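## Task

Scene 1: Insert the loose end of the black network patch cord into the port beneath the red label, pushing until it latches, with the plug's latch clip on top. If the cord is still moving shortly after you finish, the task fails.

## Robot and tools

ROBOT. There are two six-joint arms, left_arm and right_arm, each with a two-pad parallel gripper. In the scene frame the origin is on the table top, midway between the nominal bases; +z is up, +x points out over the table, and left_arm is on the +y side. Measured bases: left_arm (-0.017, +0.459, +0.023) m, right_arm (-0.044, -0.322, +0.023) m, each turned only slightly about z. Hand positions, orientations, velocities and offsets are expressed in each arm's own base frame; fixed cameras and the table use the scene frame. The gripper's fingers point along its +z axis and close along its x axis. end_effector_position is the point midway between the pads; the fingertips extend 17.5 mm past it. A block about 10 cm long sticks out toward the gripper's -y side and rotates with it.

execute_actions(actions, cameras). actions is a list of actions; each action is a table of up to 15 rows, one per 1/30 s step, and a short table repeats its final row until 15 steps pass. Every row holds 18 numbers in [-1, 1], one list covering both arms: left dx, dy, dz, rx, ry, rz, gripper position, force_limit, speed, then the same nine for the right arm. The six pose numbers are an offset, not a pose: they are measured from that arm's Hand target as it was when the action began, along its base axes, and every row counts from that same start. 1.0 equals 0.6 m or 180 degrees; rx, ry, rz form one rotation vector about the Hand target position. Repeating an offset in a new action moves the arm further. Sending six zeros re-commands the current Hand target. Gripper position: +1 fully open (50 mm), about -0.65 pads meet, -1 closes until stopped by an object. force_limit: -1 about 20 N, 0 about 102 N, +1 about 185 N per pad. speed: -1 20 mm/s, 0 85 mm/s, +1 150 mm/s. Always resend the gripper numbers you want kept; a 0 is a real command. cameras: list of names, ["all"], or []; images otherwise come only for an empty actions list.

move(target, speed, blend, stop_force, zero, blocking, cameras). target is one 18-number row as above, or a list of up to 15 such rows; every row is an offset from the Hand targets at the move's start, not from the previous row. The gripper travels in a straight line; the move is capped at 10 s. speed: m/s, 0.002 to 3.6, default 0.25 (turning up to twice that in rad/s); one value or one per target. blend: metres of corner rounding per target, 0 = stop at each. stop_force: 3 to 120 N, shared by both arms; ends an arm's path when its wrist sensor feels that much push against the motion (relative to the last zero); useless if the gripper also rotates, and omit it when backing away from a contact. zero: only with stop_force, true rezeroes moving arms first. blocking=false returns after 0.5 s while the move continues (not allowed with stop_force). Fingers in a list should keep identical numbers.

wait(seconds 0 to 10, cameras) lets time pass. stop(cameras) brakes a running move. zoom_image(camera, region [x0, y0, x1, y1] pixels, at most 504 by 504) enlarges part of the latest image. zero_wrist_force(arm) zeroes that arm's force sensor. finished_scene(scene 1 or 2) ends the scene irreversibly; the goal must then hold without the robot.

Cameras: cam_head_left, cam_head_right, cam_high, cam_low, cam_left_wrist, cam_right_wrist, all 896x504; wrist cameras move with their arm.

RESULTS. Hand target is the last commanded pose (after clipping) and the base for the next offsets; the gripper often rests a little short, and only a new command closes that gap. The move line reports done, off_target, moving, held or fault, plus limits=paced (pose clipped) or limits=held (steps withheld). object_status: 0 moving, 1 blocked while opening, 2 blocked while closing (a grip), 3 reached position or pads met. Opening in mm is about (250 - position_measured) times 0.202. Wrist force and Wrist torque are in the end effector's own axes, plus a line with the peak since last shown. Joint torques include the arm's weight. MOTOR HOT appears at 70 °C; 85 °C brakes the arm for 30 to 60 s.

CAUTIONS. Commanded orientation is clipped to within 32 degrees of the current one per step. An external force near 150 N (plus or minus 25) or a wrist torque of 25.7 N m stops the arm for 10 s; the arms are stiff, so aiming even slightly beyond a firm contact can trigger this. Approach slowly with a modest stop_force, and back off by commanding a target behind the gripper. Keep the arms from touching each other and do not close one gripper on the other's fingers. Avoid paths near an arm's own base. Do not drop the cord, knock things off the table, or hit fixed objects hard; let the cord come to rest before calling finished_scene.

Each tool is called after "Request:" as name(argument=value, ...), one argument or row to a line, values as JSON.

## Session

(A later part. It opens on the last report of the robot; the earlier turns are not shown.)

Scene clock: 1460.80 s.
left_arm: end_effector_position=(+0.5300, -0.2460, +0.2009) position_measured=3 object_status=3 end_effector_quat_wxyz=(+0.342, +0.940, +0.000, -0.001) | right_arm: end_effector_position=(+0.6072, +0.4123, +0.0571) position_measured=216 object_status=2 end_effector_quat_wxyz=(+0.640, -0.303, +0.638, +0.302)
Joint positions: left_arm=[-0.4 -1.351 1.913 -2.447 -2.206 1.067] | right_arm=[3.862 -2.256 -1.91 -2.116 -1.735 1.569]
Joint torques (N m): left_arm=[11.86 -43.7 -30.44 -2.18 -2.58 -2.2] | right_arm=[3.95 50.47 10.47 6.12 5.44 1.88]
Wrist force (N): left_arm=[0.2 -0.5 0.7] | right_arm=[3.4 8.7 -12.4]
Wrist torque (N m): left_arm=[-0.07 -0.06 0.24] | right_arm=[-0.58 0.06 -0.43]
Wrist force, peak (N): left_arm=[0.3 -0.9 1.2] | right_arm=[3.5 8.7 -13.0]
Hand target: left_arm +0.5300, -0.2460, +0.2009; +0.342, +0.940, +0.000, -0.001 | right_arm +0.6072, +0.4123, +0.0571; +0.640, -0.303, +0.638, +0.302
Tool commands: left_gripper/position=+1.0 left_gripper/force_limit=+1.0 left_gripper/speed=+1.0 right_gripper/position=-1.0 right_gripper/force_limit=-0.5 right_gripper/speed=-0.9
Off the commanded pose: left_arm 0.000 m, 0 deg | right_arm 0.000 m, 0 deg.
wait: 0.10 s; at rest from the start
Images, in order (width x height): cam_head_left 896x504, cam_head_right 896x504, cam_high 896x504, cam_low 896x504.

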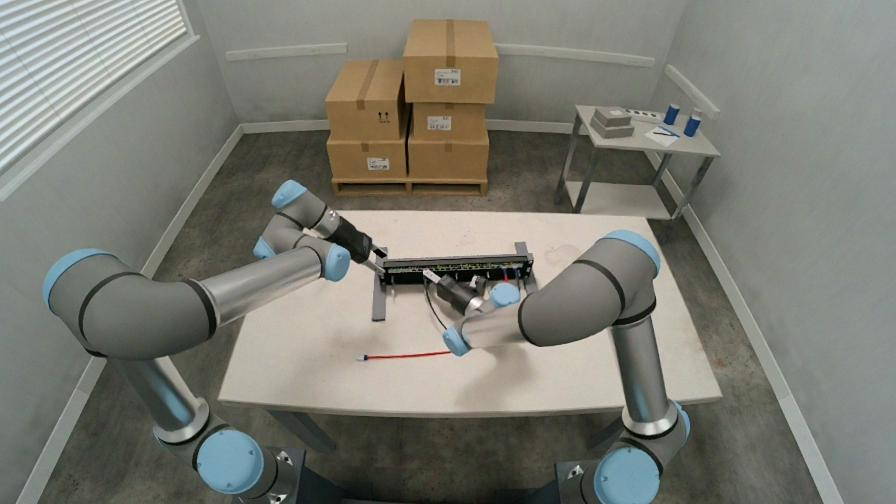

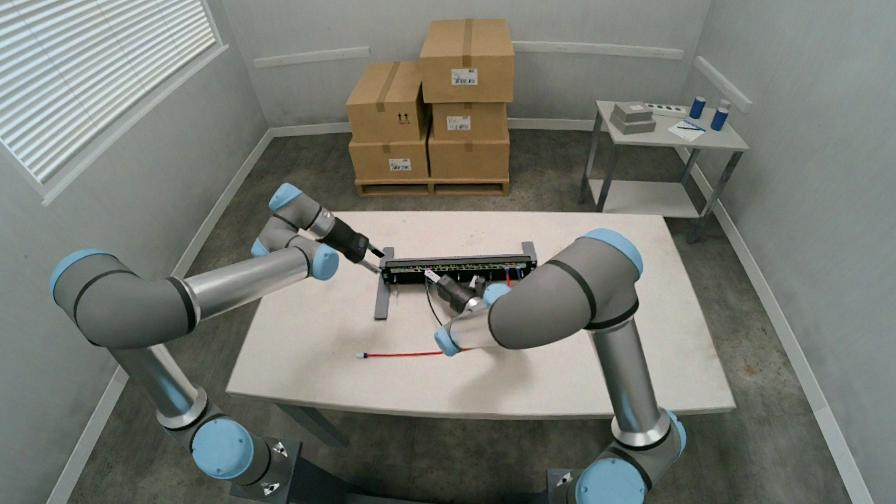

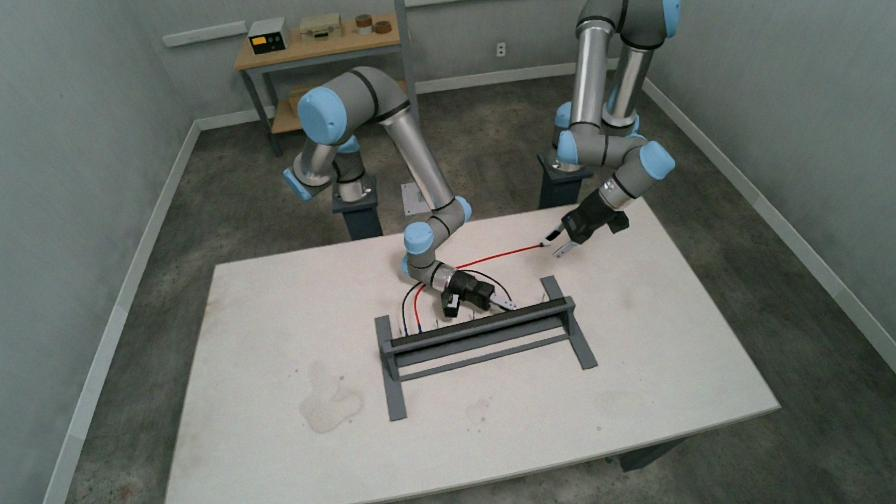

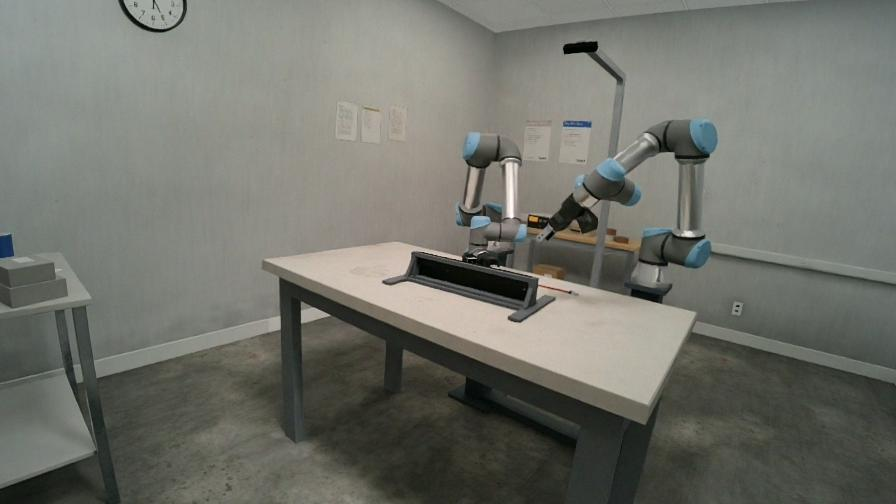

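Request:
wait(
  seconds=0.1,
  cameras=["cam_right_wrist","cam_left_wrist"],
)

Request:
zoom_image(
  camera="cam_right_wrist",
  region=[445, 225, 515, 305],
)

Request:
zoom_image(
  camera="cam_left_wrist",
  region=[560, 160, 610, 210],
)

Request:
zoom_image(
  camera="cam_left_wrist",
  region=[560, 0, 720, 300],
)

Scene clock: 1482.63 s.
left_arm: end_effector_position=(+0.5300, -0.2460, +0.2009) position_measured=3 object_status=3 end_effector_quat_wxyz=(+0.342, +0.940, +0.000, -0.001) | right_arm: end_effector_position=(+0.6072, +0.4123, +0.0571) position_measured=216 object_status=2 end_effector_quat_wxyz=(+0.640, -0.303, +0.638, +0.302)
Joint positions: left_arm=[-0.4 -1.351 1.913 -2.447 -2.206 1.067] | right_arm=[3.862 -2.256 -1.91 -2.116 -1.735 1.569]
Joint torques (N m): left_arm=[11.43 -43.93 -30.63 -2.35 -2.47 -2.31] | right_arm=[4.73 50.74 10.06 5.99 5.2 1.71]
Wrist force (N): left_arm=[0.2 -0.7 0.8] | right_arm=[3.7 8.6 -12.5]
Wrist torque (N m): left_arm=[-0.10 -0.06 0.24] | right_arm=[-0.59 0.05 -0.43]
Wrist force, peak (N): left_arm=[0.4 -0.7 1.4] | right_arm=[4.2 8.7 -12.8]
Hand target: left_arm +0.5300, -0.2460, +0.2009; +0.342, +0.940, +0.000, -0.001 | right_arm +0.6072, +0.4123, +0.0571; +0.640, -0.303, +0.638, +0.302
Tool commands: left_gripper/position=+1.0 left_gripper/force_limit=+1.0 left_gripper/speed=+1.0 right_gripper/position=-1.0 right_gripper/force_limit=-0.5 right_gripper/speed=-0.9
Off the commanded pose: left_arm 0.000 m, 0 deg | right_arm 0.000 m, 0 deg.
wait: 0.10 s; at rest from the start
camera_calibration:
cam_left_wrist: T_world_to_cam=[[0.9998, 0.00513479, -0.019338, -0.514772], [0.0193096, -0.500771, 0.865365, -0.287623], [-0.00524044, -0.865565, -0.500769, 0.0246008], [0, 0, 0, 1]] pos_world=[0.520352, -0.120096, 0.251263]
cam_right_wrist: T_world_to_cam=[[0.00903913, -0.00323717, -0.999954, 0.0577973], [-0.939558, 0.342255, -0.00960117, 0.449532], [0.34227, 0.939602, 0.0000521785, -0.468596], [0, 0, 0, 1]] pos_world=[0.582226, 0.286626, 0.0621351]
Images, in order (width x height): cam_left_wrist 896x504, cam_right_wrist 896x504.

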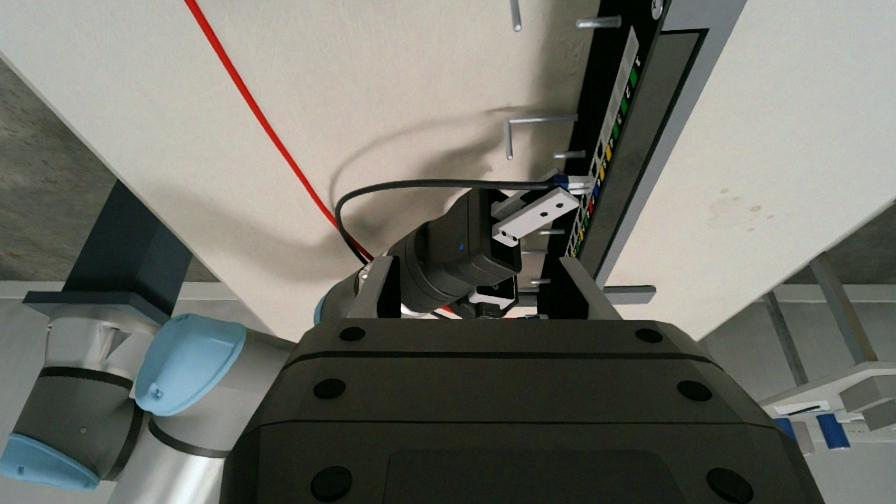

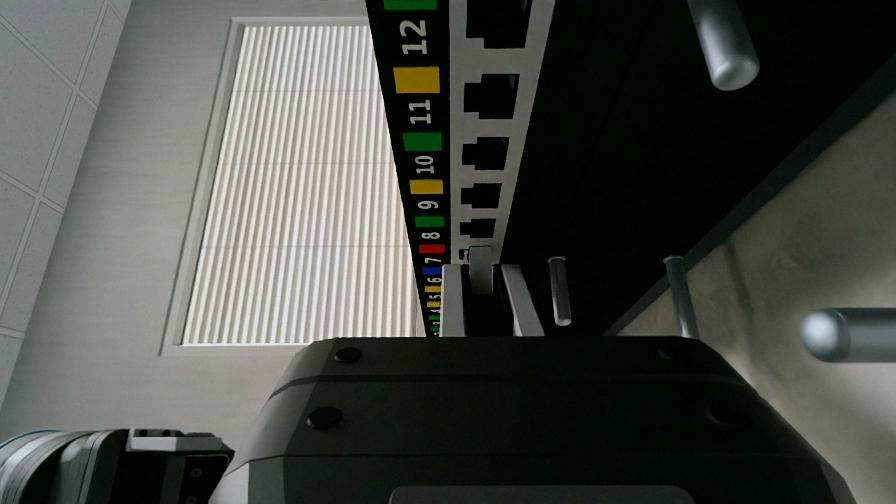

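Scaled by 6.300 from the camera's 896x504 image, which has a finer 1280x720 frame.

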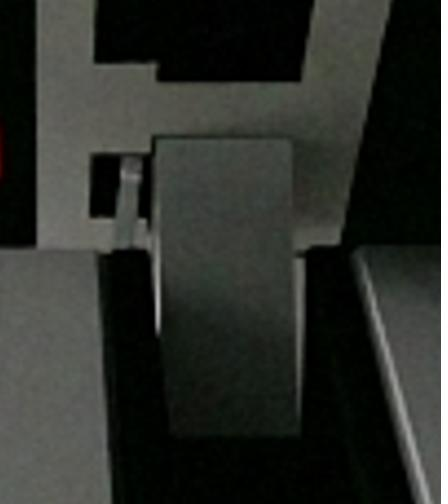

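Scaled by 10.080 from the camera's 896x504 image, which has a finer 1280x720 frame.

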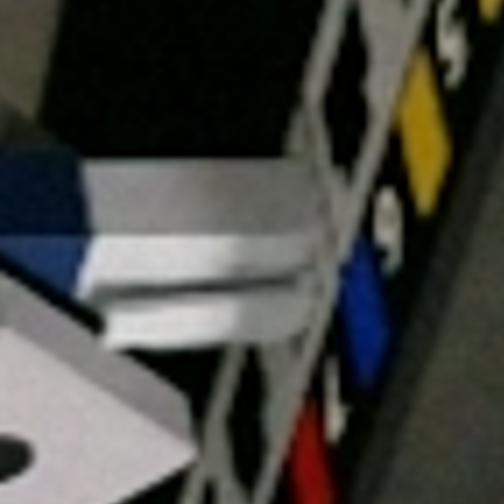

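Scaled by 1.680 from the camera's 896x504 image, which has a finer 1280x720 frame.

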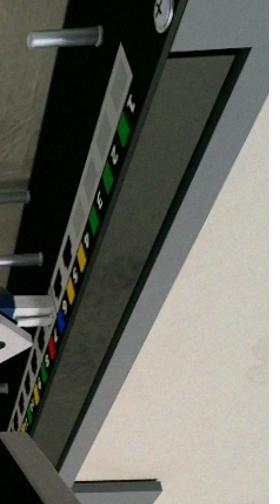

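Request:
move(
  target=[0,0,0,0,0,0,1,1,1,-0.0025,-0.0003,0,0,0,0,-1,-0.5,-0.9],
  speed=0.01,
)

Request:
move(
  target=[0,0,0,0,0,0,1,1,1,-0.0001,0.0008,0,0,0,0,-1,-0.5,-0.9],
  speed=0.01,
)

Request:
move(
  target=[0,0,0,0,0,0,1,1,1,-0.0001,0.0008,0,0,0,0,-1,-0.5,-0.9],
  speed=0.01,
  cameras=["cam_right_wrist","cam_left_wrist"],
)

Request:
zoom_image(
  camera="cam_right_wrist",
  region=[445, 225, 515, 305],
)

Scene clock: 1509.67 s.
left_arm: end_effector_position=(+0.5300, -0.2460, +0.2009) position_measured=3 object_status=3 end_effector_quat_wxyz=(+0.342, +0.940, +0.000, -0.001) | right_arm: end_effector_position=(+0.6057, +0.4122, +0.0571) position_measured=216 object_status=2 end_effector_quat_wxyz=(+0.640, -0.303, +0.638, +0.302)
Joint positions: left_arm=[-0.4 -1.351 1.913 -2.447 -2.206 1.067] | right_arm=[3.864 -2.254 -1.915 -2.114 -1.733 1.569]
Joint torques (N m): left_arm=[11.94 -43.95 -30.52 -2.56 -2.34 -2.31] | right_arm=[7.3 45.81 8.22 4.33 1.51 1.62]
Wrist force (N): left_arm=[0.4 -0.5 1.0] | right_arm=[4.2 -5.7 2.0]
Wrist torque (N m): left_arm=[-0.07 -0.09 0.24] | right_arm=[-0.95 -0.02 -0.40]
Wrist force, peak (N): left_arm=[0.5 -0.6 1.3] | right_arm=[4.2 9.1 -12.6]
Hand target: left_arm +0.5300, -0.2460, +0.2009; +0.342, +0.940, +0.000, -0.001 | right_arm +0.6057, +0.4122, +0.0571; +0.640, -0.303, +0.638, +0.302
Off the commanded pose: left_arm 0.000 m, 0 deg | right_arm 0.000 m, 0 deg.
move: done

Scene clock: 1510.37 s.
left_arm: end_effector_position=(+0.5300, -0.2460, +0.2009) position_measured=3 object_status=3 end_effector_quat_wxyz=(+0.342, +0.940, +0.000, -0.001) | right_arm: end_effector_position=(+0.6056, +0.4126, +0.0571) position_measured=216 object_status=2 end_effector_quat_wxyz=(+0.640, -0.303, +0.638, +0.302)
Joint positions: left_arm=[-0.4 -1.351 1.913 -2.447 -2.206 1.067] | right_arm=[3.865 -2.254 -1.914 -2.114 -1.733 1.569]
Joint torques (N m): left_arm=[11.79 -44.13 -30.18 -2.58 -2.38 -2.29] | right_arm=[9.08 33.62 20.65 0.45 2.35 1.52]
Wrist force (N): left_arm=[0.2 -0.6 0.8] | right_arm=[4.6 -3.2 -5.2]
Wrist torque (N m): left_arm=[-0.08 -0.06 0.25] | right_arm=[-0.81 -0.04 -0.40]
Wrist force, peak (N): left_arm=[0.5 -0.6 1.3] | right_arm=[6.0 -4.1 -3.9]
Hand target: left_arm +0.5300, -0.2460, +0.2009; +0.342, +0.940, +0.000, -0.001 | right_arm +0.6056, +0.4126, +0.0571; +0.640, -0.303, +0.638, +0.302
Off the commanded pose: left_arm 0.000 m, 0 deg | right_arm 0.000 m, 0 deg.
move: done

Scene clock: 1511.07 s.
left_arm: end_effector_position=(+0.5300, -0.2460, +0.2009) position_measured=3 object_status=3 end_effector_quat_wxyz=(+0.342, +0.940, +0.000, -0.001) | right_arm: end_effector_position=(+0.6056, +0.4131, +0.0571) position_measured=216 object_status=2 end_effector_quat_wxyz=(+0.640, -0.303, +0.638, +0.302)
Joint positions: left_arm=[-0.4 -1.351 1.913 -2.447 -2.206 1.067] | right_arm=[3.866 -2.254 -1.914 -2.114 -1.732 1.569]
Joint torques (N m): left_arm=[11.5 -44.14 -30.34 -2.57 -2.4 -2.28] | right_arm=[10.82 33.88 23.52 0.52 2.02 1.16]
Wrist force (N): left_arm=[0.1 -0.6 0.7] | right_arm=[2.6 -3.9 -10.8]
Wrist torque (N m): left_arm=[-0.10 -0.05 0.24] | right_arm=[-0.79 -0.01 -0.40]
Wrist force, peak (N): left_arm=[0.4 -0.9 1.2] | right_arm=[3.3 -4.0 -10.6]
Hand target: left_arm +0.5300, -0.2460, +0.2009; +0.342, +0.940, +0.000, -0.001 | right_arm +0.6056, +0.4131, +0.0571; +0.640, -0.303, +0.638, +0.302
Off the commanded pose: left_arm 0.000 m, 0 deg | right_arm 0.000 m, 0 deg.
move: done
camera_calibration:
cam_left_wrist: T_world_to_cam=[[0.9998, 0.00513479, -0.019338, -0.514772], [0.0193096, -0.500771, 0.865365, -0.287623], [-0.00524044, -0.865565, -0.500769, 0.0246008], [0, 0, 0, 1]] pos_world=[0.520352, -0.120096, 0.251263]
cam_right_wrist: T_world_to_cam=[[0.00903913, -0.00323717, -0.999954, 0.0578143], [-0.939558, 0.342255, -0.00960117, 0.447755], [0.34227, 0.939602, 0.0000521785, -0.4688], [0, 0, 0, 1]] pos_world=[0.580626, 0.287426, 0.0621351]
Images, in order (width x height): cam_left_wrist 896x504, cam_right_wrist 896x504.

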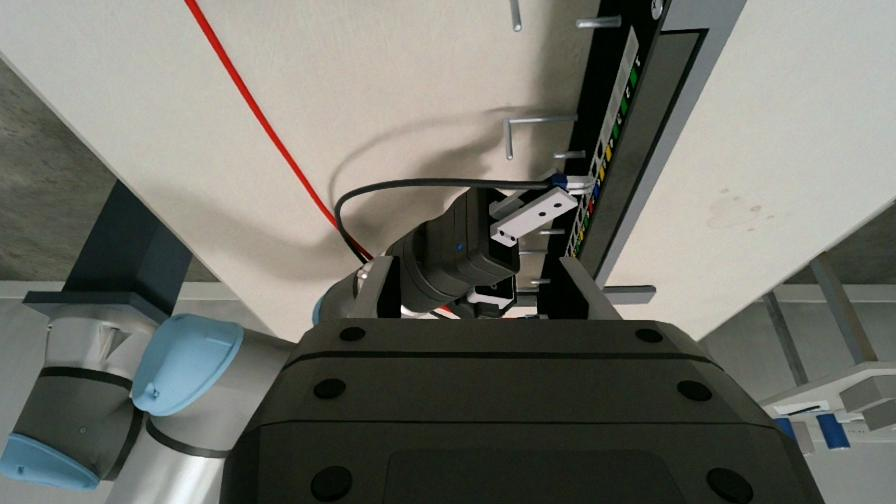

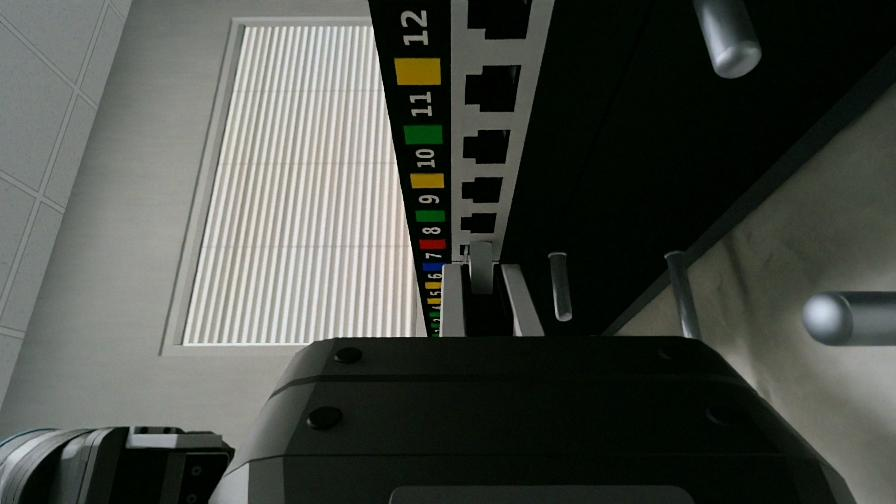

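Scaled by 6.300 from the camera's 896x504 image, which has a finer 1280x720 frame.

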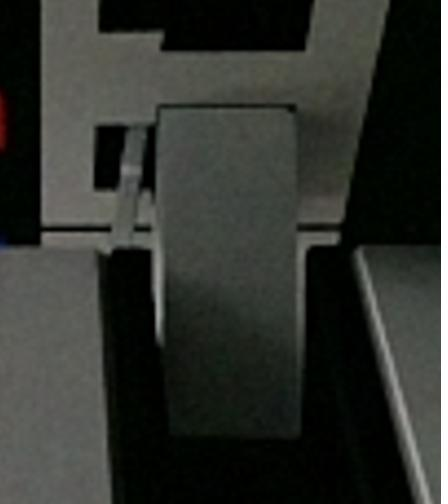

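Request:
move(
  target=[0,0,0,0,0,0,1,1,1,0.0001,-0.0008,0,0,0,0,-1,-0.5,-0.9],
  speed=0.01,
)

Request:
move(
  target=[0,0,0,0,0,0,1,1,1,0.0083,0.0009,0,0,0,0,-1,-0.5,-0.9],
  speed=0.006,
  stop_force=22,
  cameras=["cam_right_wrist","cam_left_wrist"],
)

Request:
zoom_image(
  camera="cam_right_wrist",
  region=[445, 225, 515, 305],
)

Request:
zoom_image(
  camera="cam_left_wrist",
  region=[540, 140, 610, 200],
)

Scene clock: 1526.67 s.
left_arm: end_effector_position=(+0.5300, -0.2460, +0.2009) position_measured=3 object_status=3 end_effector_quat_wxyz=(+0.342, +0.940, +0.000, -0.001) | right_arm: end_effector_position=(+0.6056, +0.4126, +0.0570) position_measured=216 object_status=2 end_effector_quat_wxyz=(+0.640, -0.303, +0.638, +0.302)
Joint positions: left_arm=[-0.4 -1.351 1.913 -2.447 -2.206 1.067] | right_arm=[3.865 -2.254 -1.914 -2.114 -1.733 1.569]
Joint torques (N m): left_arm=[11.32 -43.65 -30.48 -2.78 -2.38 -2.29] | right_arm=[-7.22 48.63 5.43 4.62 -2.49 0.15]
Wrist force (N): left_arm=[0.1 -0.5 1.1] | right_arm=[3.5 -4.2 -3.0]
Wrist torque (N m): left_arm=[-0.06 -0.05 0.24] | right_arm=[-0.84 -0.09 -0.42]
Wrist force, peak (N): left_arm=[0.4 -0.7 1.3] | right_arm=[3.3 -4.0 -11.1]
Hand target: left_arm +0.5300, -0.2460, +0.2009; +0.342, +0.940, +0.000, -0.001 | right_arm +0.6056, +0.4126, +0.0571; +0.640, -0.303, +0.638, +0.302
Off the commanded pose: left_arm 0.000 m, 0 deg | right_arm 0.000 m, 0 deg.
move: done

Scene clock: 1527.90 s.
left_arm: end_effector_position=(+0.5300, -0.2460, +0.2009) position_measured=3 object_status=3 end_effector_quat_wxyz=(+0.342, +0.940, +0.000, -0.001) | right_arm: end_effector_position=(+0.6065, +0.4127, +0.0571) position_measured=216 object_status=2 end_effector_quat_wxyz=(+0.639, -0.303, +0.638, +0.302)
Joint positions: left_arm=[-0.4 -1.351 1.913 -2.447 -2.206 1.067] | right_arm=[3.864 -2.255 -1.912 -2.116 -1.734 1.569]
Joint torques (N m): left_arm=[11.54 -43.56 -30.61 -2.86 -2.37 -2.22] | right_arm=[8.49 51.92 8.16 6.06 2.84 0.01]
Wrist force (N): left_arm=[0.1 -0.7 1.1] | right_arm=[5.8 0.1 -7.3]
Wrist torque (N m): left_arm=[-0.10 -0.04 0.24] | right_arm=[-0.82 -0.03 -0.42]
Wrist force, peak (N): left_arm=[0.2 -1.0 1.4] | right_arm=[3.9 10.7 -21.4]
Hand target: left_arm +0.5300, -0.2460, +0.2009; +0.342, +0.940, +0.000, -0.001 | right_arm +0.6064, +0.4127, +0.0571; +0.639, -0.303, +0.638, +0.302 (not the last commanded pose)
Off the commanded pose: left_arm 0.000 m, 0 deg | right_arm 0.004 m, 0 deg.
move: contact (right_arm)
camera_calibration:
cam_left_wrist: T_world_to_cam=[[0.9998, 0.00513479, -0.019338, -0.514772], [0.0193096, -0.500771, 0.865365, -0.287623], [-0.00524044, -0.865565, -0.500769, 0.0246008], [0, 0, 0, 1]] pos_world=[0.520352, -0.120096, 0.251263]
cam_right_wrist: T_world_to_cam=[[0.00891177, -0.00329349, -0.999955, 0.0578946], [-0.939668, 0.341956, -0.00950076, 0.448879], [0.341972, 0.93971, -0.0000473456, -0.468584], [0, 0, 0, 1]] pos_world=[0.581524, 0.287027, 0.0621345]
Images, in order (width x height): cam_left_wrist 896x504, cam_right_wrist 896x504.

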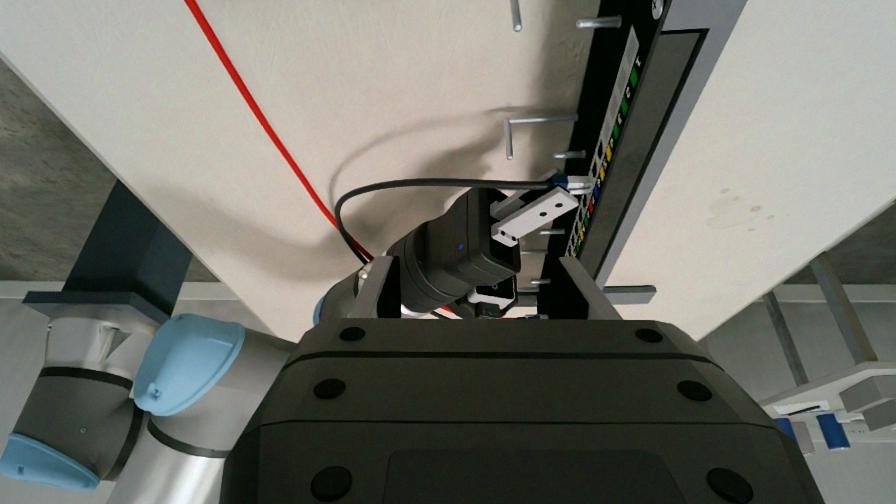

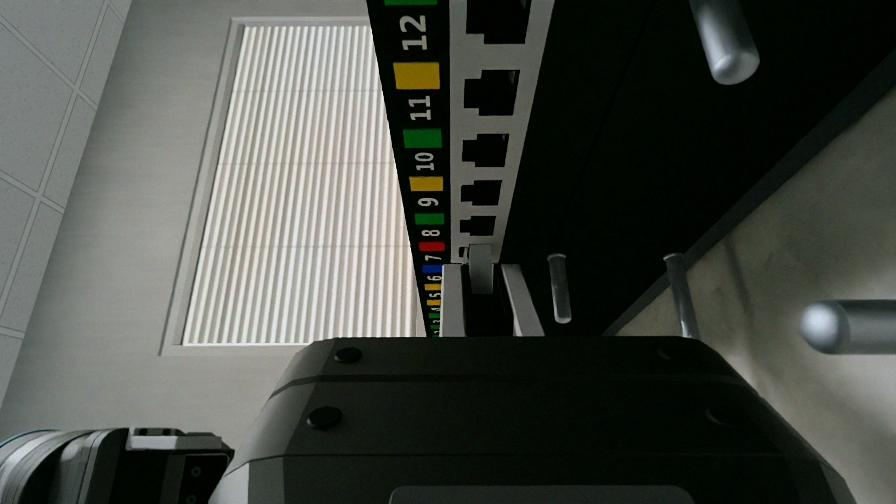

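Scaled by 6.300 from the camera's 896x504 image, which has a finer 1280x720 frame.

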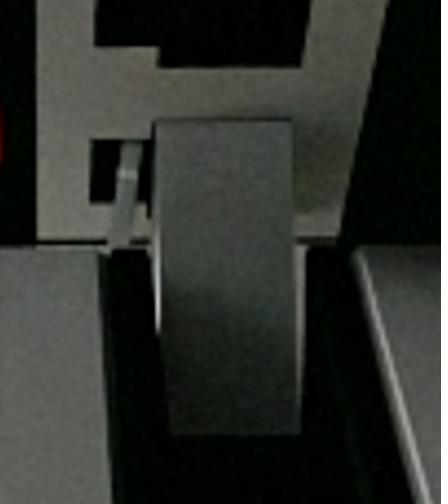

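Scaled by 7.200 from the camera's 896x504 image, which has a finer 1280x720 frame.

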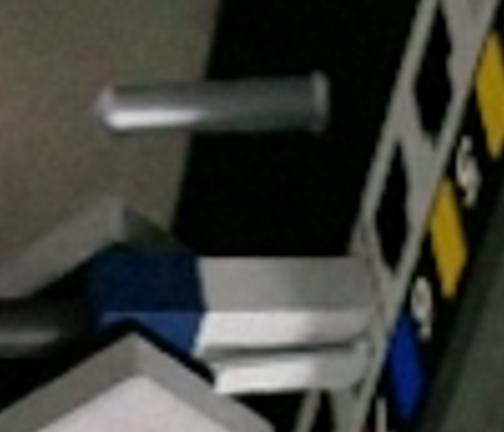

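Request:
move(
  target=[
    [0.05,-0.0067,0.2167,0,0,0,-1,-1,0,0,0,0,0,0,0,-1,-0.5,-0.9],
    [0.2833,-0.1567,0.2167,0.1739,-0.1739,-0.4778,-1,-1,0,0,0,0,0,0,0,-1,-0.5,-0.9],
  ],
  speed=0.25,
  blend=[0.03,0],
  cameras=["all"],
)

Scene clock: 1598.00 s.
left_arm: end_effector_position=(+0.6999, -0.3402, +0.3308) position_measured=251 object_status=3 end_effector_quat_wxyz=(+0.000, +0.707, -0.707, -0.001) | right_arm: end_effector_position=(+0.6064, +0.4127, +0.0571) position_measured=216 object_status=2 end_effector_quat_wxyz=(+0.639, -0.303, +0.638, +0.302)
Joint positions: left_arm=[-0.625 -0.805 0.491 -1.255 -1.57 2.517] | right_arm=[3.864 -2.255 -1.912 -2.116 -1.734 1.569]
Joint torques (N m): left_arm=[12.65 -68.22 -20.3 -5.37 -0.3 -0.33] | right_arm=[8.38 51.73 9.44 6.03 -0.5 -0.13]
Wrist force (N): left_arm=[0.3 -0.5 0.7] | right_arm=[5.9 0.2 -7.1]
Wrist torque (N m): left_arm=[-0.10 0.01 0.13] | right_arm=[-0.81 -0.03 -0.41]
Wrist force, peak (N): left_arm=[-0.2 -3.3 3.7] | right_arm=[6.7 0.3 -7.6]
Hand target: left_arm +0.7000, -0.3401, +0.3309; +0.000, +0.707, -0.707, -0.001 | right_arm +0.6064, +0.4127, +0.0571; +0.639, -0.303, +0.638, +0.302
Off the commanded pose: left_arm 0.000 m, 0 deg | right_arm 0.000 m, 0 deg.
move: done
camera_calibration:
cam_left_wrist: T_world_to_cam=[[0.0162333, -0.999801, -0.0115791, -0.337675], [-0.939759, -0.0192112, 0.341297, 0.557976], [-0.341452, 0.00534116, -0.939884, 0.685887], [0, 0, 0, 1]] pos_world=[0.764042, -0.330552, 0.450308]
cam_right_wrist: T_world_to_cam=[[0.00891177, -0.00329349, -0.999955, 0.0578946], [-0.939668, 0.341956, -0.00950076, 0.448879], [0.341972, 0.93971, -0.0000473456, -0.468584], [0, 0, 0, 1]] pos_world=[0.581524, 0.287027, 0.0621345]

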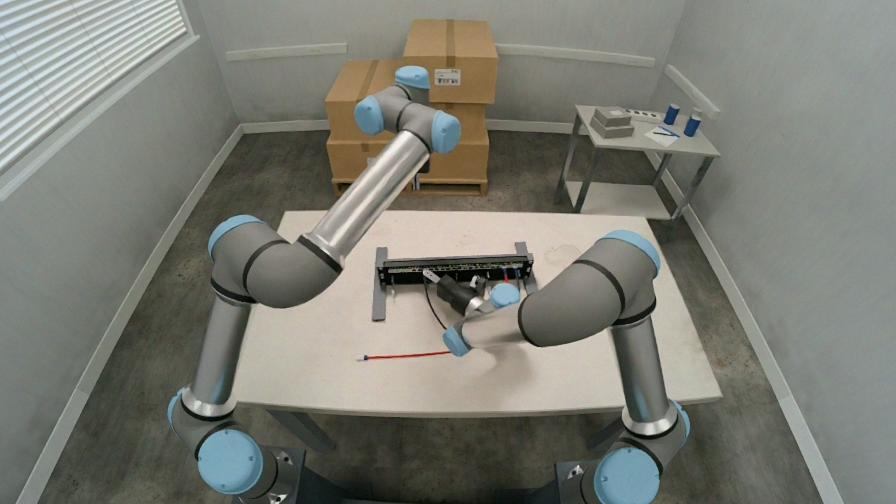

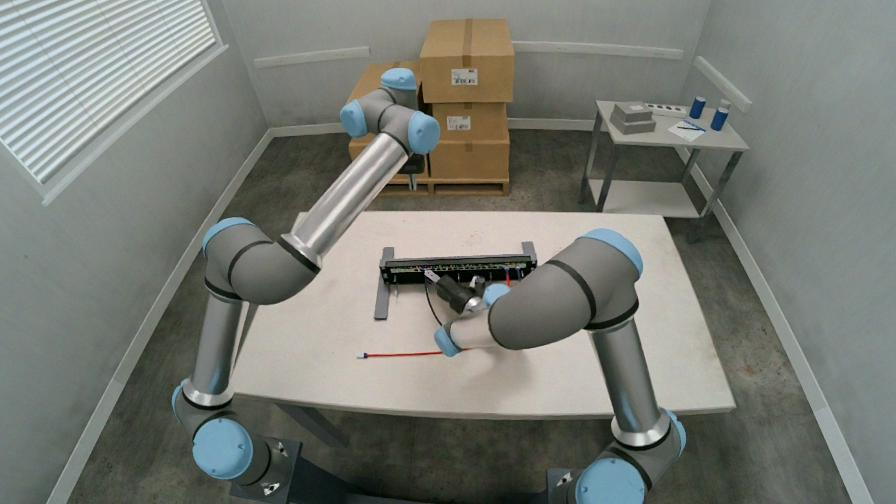

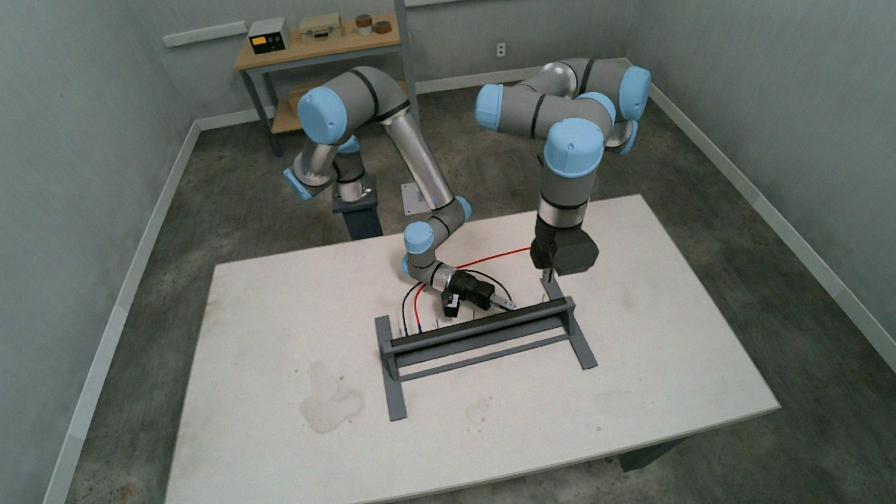

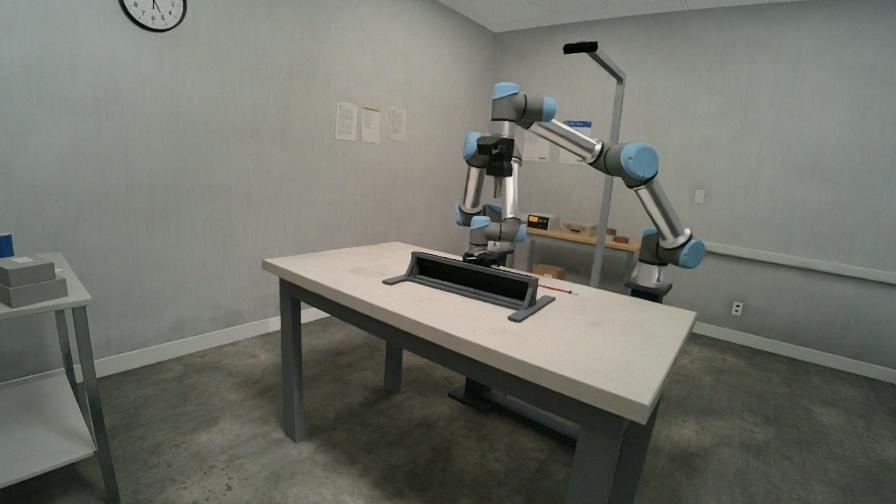

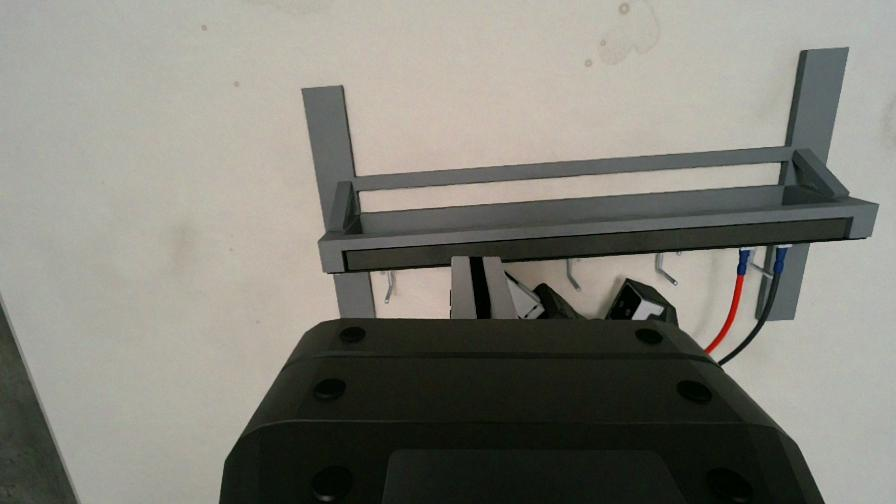

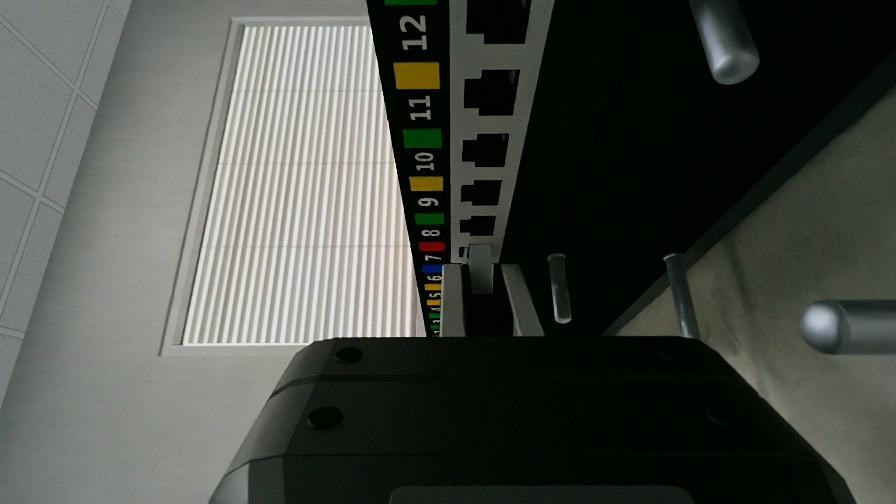

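Request:
move(
  target=[-0.0167,-0.0083,-0.4267,0,0,0,-1,-1,0,0,0,0,0,0,0,-1,-0.5,-0.9],
  speed=0.15,
)

Request:
move(
  target=[-0.0667,0,0,0,0,0,-1,-1,0,0,0,0,0,0,0,-1,-0.5,-0.9],
  speed=0.012,
  stop_force=8,
  cameras=["cam_left_wrist","cam_right_wrist","cam_high"],
)

Scene clock: 1623.27 s.
left_arm: end_effector_position=(+0.6900, -0.3451, +0.0748) position_measured=251 object_status=3 end_effector_quat_wxyz=(+0.000, +0.707, -0.707, -0.001) | right_arm: end_effector_position=(+0.6064, +0.4127, +0.0571) position_measured=216 object_status=2 end_effector_quat_wxyz=(+0.639, -0.303, +0.638, +0.302)
Joint positions: left_arm=[-0.638 -0.811 1.166 -1.924 -1.57 2.504] | right_arm=[3.864 -2.255 -1.912 -2.116 -1.734 1.569]
Joint torques (N m): left_arm=[-5.34 -65.38 -30.53 -1.81 1.41 -1.04] | right_arm=[7.72 50.88 10.24 5.95 -0.51 0.02]
Wrist force (N): left_arm=[-0.3 -0.3 0.9] | right_arm=[6.4 0.0 -7.0]
Wrist torque (N m): left_arm=[-0.10 0.12 0.12] | right_arm=[-0.85 -0.05 -0.42]
Wrist force, peak (N): left_arm=[-0.2 -0.5 3.4] | right_arm=[6.9 0.1 -7.3]
Hand target: left_arm +0.6900, -0.3450, +0.0749; +0.000, +0.707, -0.707, -0.001 | right_arm +0.6064, +0.4127, +0.0571; +0.639, -0.303, +0.638, +0.302
Off the commanded pose: left_arm 0.000 m, 0 deg | right_arm 0.000 m, 0 deg.
move: done

Scene clock: 1626.90 s.
left_arm: end_effector_position=(+0.6599, -0.3451, +0.0749) position_measured=251 object_status=3 end_effector_quat_wxyz=(+0.000, +0.707, -0.707, -0.001) | right_arm: end_effector_position=(+0.6064, +0.4128, +0.0571) position_measured=216 object_status=2 end_effector_quat_wxyz=(+0.639, -0.303, +0.638, +0.302)
Joint positions: left_arm=[-0.662 -0.874 1.278 -1.973 -1.57 2.48] | right_arm=[3.864 -2.255 -1.912 -2.116 -1.734 1.569]
Joint torques (N m): left_arm=[10.92 -41.95 -28.44 -0.68 -2.29 2.6] | right_arm=[5 49 10.58 5.88 -0.53 -0.09]
Wrist force (N): left_arm=[0.5 -7.0 -0.3] | right_arm=[6.1 -0.9 -8.1]
Wrist torque (N m): left_arm=[-0.19 0.07 0.09] | right_arm=[-0.84 -0.09 -0.41]
Wrist force, peak (N): left_arm=[-0.1 -22.6 4.1] | right_arm=[5.6 2.2 -11.7]
Hand target: left_arm +0.6599, -0.3451, +0.0749; +0.000, +0.707, -0.707, -0.001 (not the last commanded pose) | right_arm +0.6064, +0.4127, +0.0571; +0.639, -0.303, +0.638, +0.302
Off the commanded pose: left_arm 0.010 m, 0 deg | right_arm 0.000 m, 0 deg.
move: contact (left_arm)
camera_calibration:
cam_left_wrist: T_world_to_cam=[[0.0162363, -0.999801, -0.0115737, -0.34489], [-0.939867, -0.0192104, 0.341, 0.607671], [-0.341154, 0.0053412, -0.939992, 0.431511], [0, 0, 0, 1]] pos_world=[0.723942, -0.335452, 0.19441]
cam_right_wrist: T_world_to_cam=[[0.00891177, -0.00329349, -0.999955, 0.0578946], [-0.939668, 0.341956, -0.00950076, 0.448879], [0.341972, 0.93971, -0.0000473456, -0.468584], [0, 0, 0, 1]] pos_world=[0.581524, 0.287027, 0.0621345]
Images, in order (width x height): cam_high 896x504, cam_left_wrist 896x504, cam_right_wrist 896x504.

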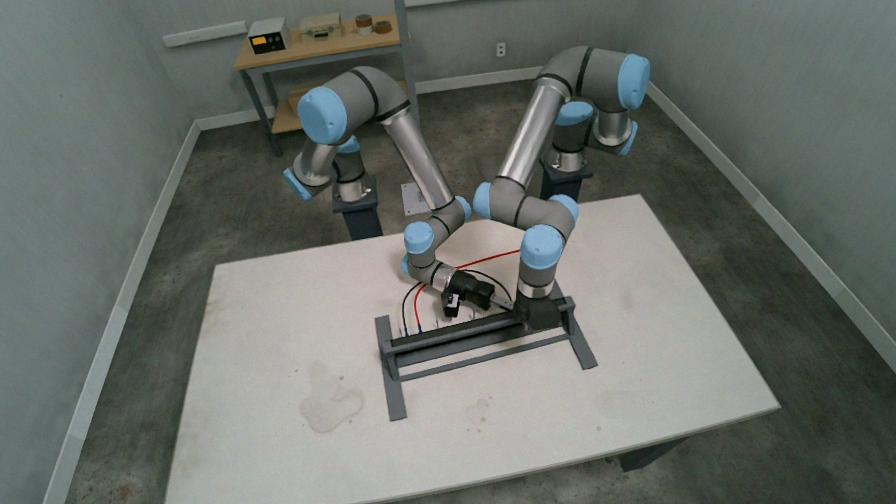

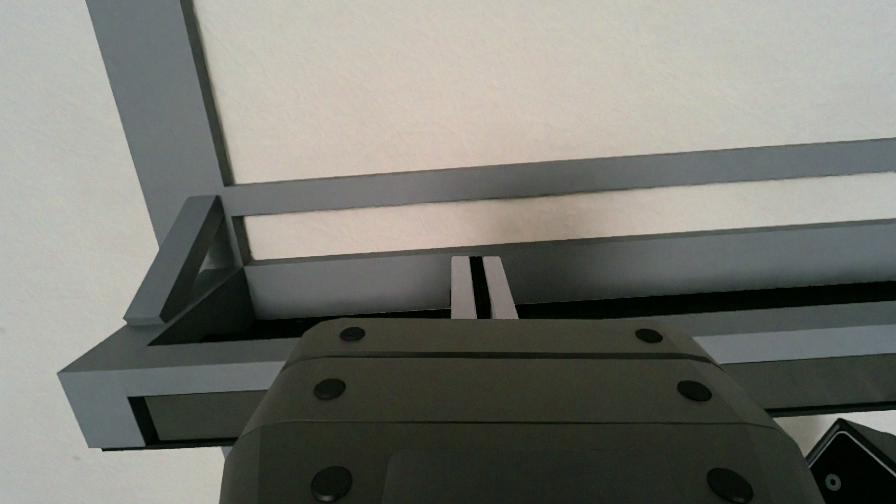

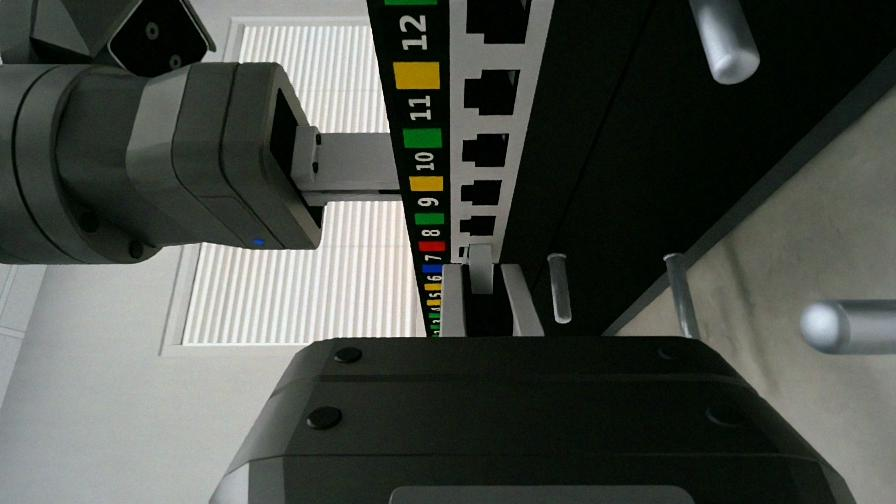

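Request:
move(
  target=[0,0,0,0,0,0,-1,-1,0,0.0075,0.0008,0,0,0,0,-1,-0.5,-0.9],
  speed=0.006,
  stop_force=40,
  cameras=["cam_right_wrist"],
)

Request:
zoom_image(
  camera="cam_right_wrist",
  region=[445, 225, 515, 305],
)

Scene clock: 1639.87 s.
left_arm: end_effector_position=(+0.6599, -0.3450, +0.0749) position_measured=251 object_status=3 end_effector_quat_wxyz=(+0.000, +0.707, -0.707, -0.001) | right_arm: end_effector_position=(+0.6078, +0.4130, +0.0570) position_measured=216 object_status=2 end_effector_quat_wxyz=(+0.639, -0.304, +0.638, +0.303)
Joint positions: left_arm=[-0.662 -0.874 1.278 -1.973 -1.57 2.48] | right_arm=[3.862 -2.257 -1.907 -2.118 -1.736 1.569]
Joint torques (N m): left_arm=[-25.74 -53.53 -22.14 4.64 -6.19 2.49] | right_arm=[4.45 51.86 17.78 7.71 6.19 -0.06]
Wrist force (N): left_arm=[-2.6 -31.6 4.3] | right_arm=[4.2 15.0 -26.3]
Wrist torque (N m): left_arm=[-0.59 0.07 -0.05] | right_arm=[-0.57 -0.09 -0.43]
Wrist force, peak (N): left_arm=[-1.8 -33.5 7.8] | right_arm=[2.4 24.5 -40.0]
Hand target: left_arm +0.6599, -0.3451, +0.0749; +0.000, +0.707, -0.707, -0.001 | right_arm +0.6078, +0.4130, +0.0570; +0.639, -0.304, +0.638, +0.303 (not the last commanded pose)
Off the commanded pose: left_arm 0.000 m, 0 deg | right_arm 0.003 m, 0 deg.
move: contact (right_arm)
camera_calibration:
cam_right_wrist: T_world_to_cam=[[0.00887827, -0.00338442, -0.999955, 0.0579279], [-0.939776, 0.341659, -0.00950034, 0.450273], [0.341675, 0.939818, -0.000147262, -0.469102], [0, 0, 0, 1]] pos_world=[0.582922, 0.287227, 0.062134]
Images, in order (width x height): cam_right_wrist 896x504.

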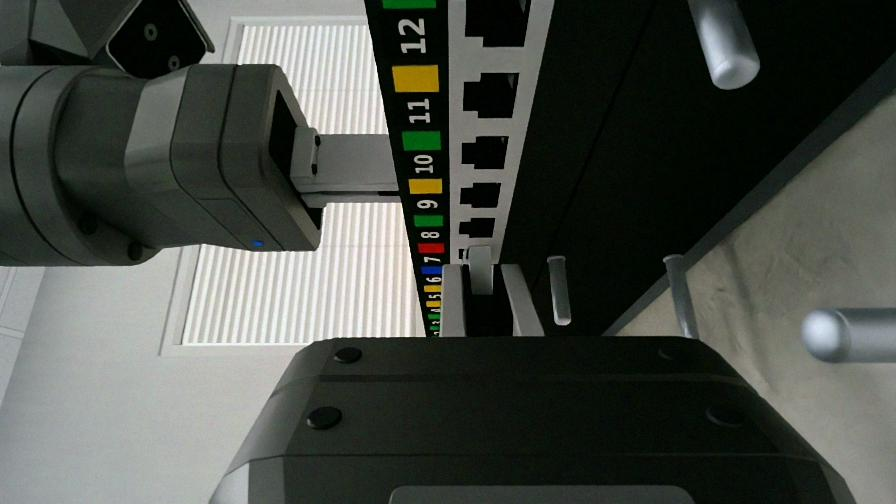

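Scaled by 6.300 from the camera's 896x504 image, which has a finer 1280x720 frame.

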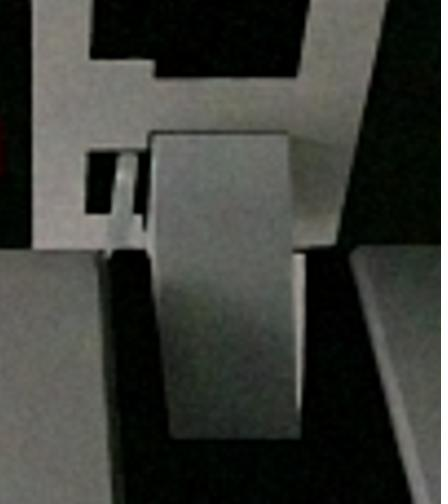

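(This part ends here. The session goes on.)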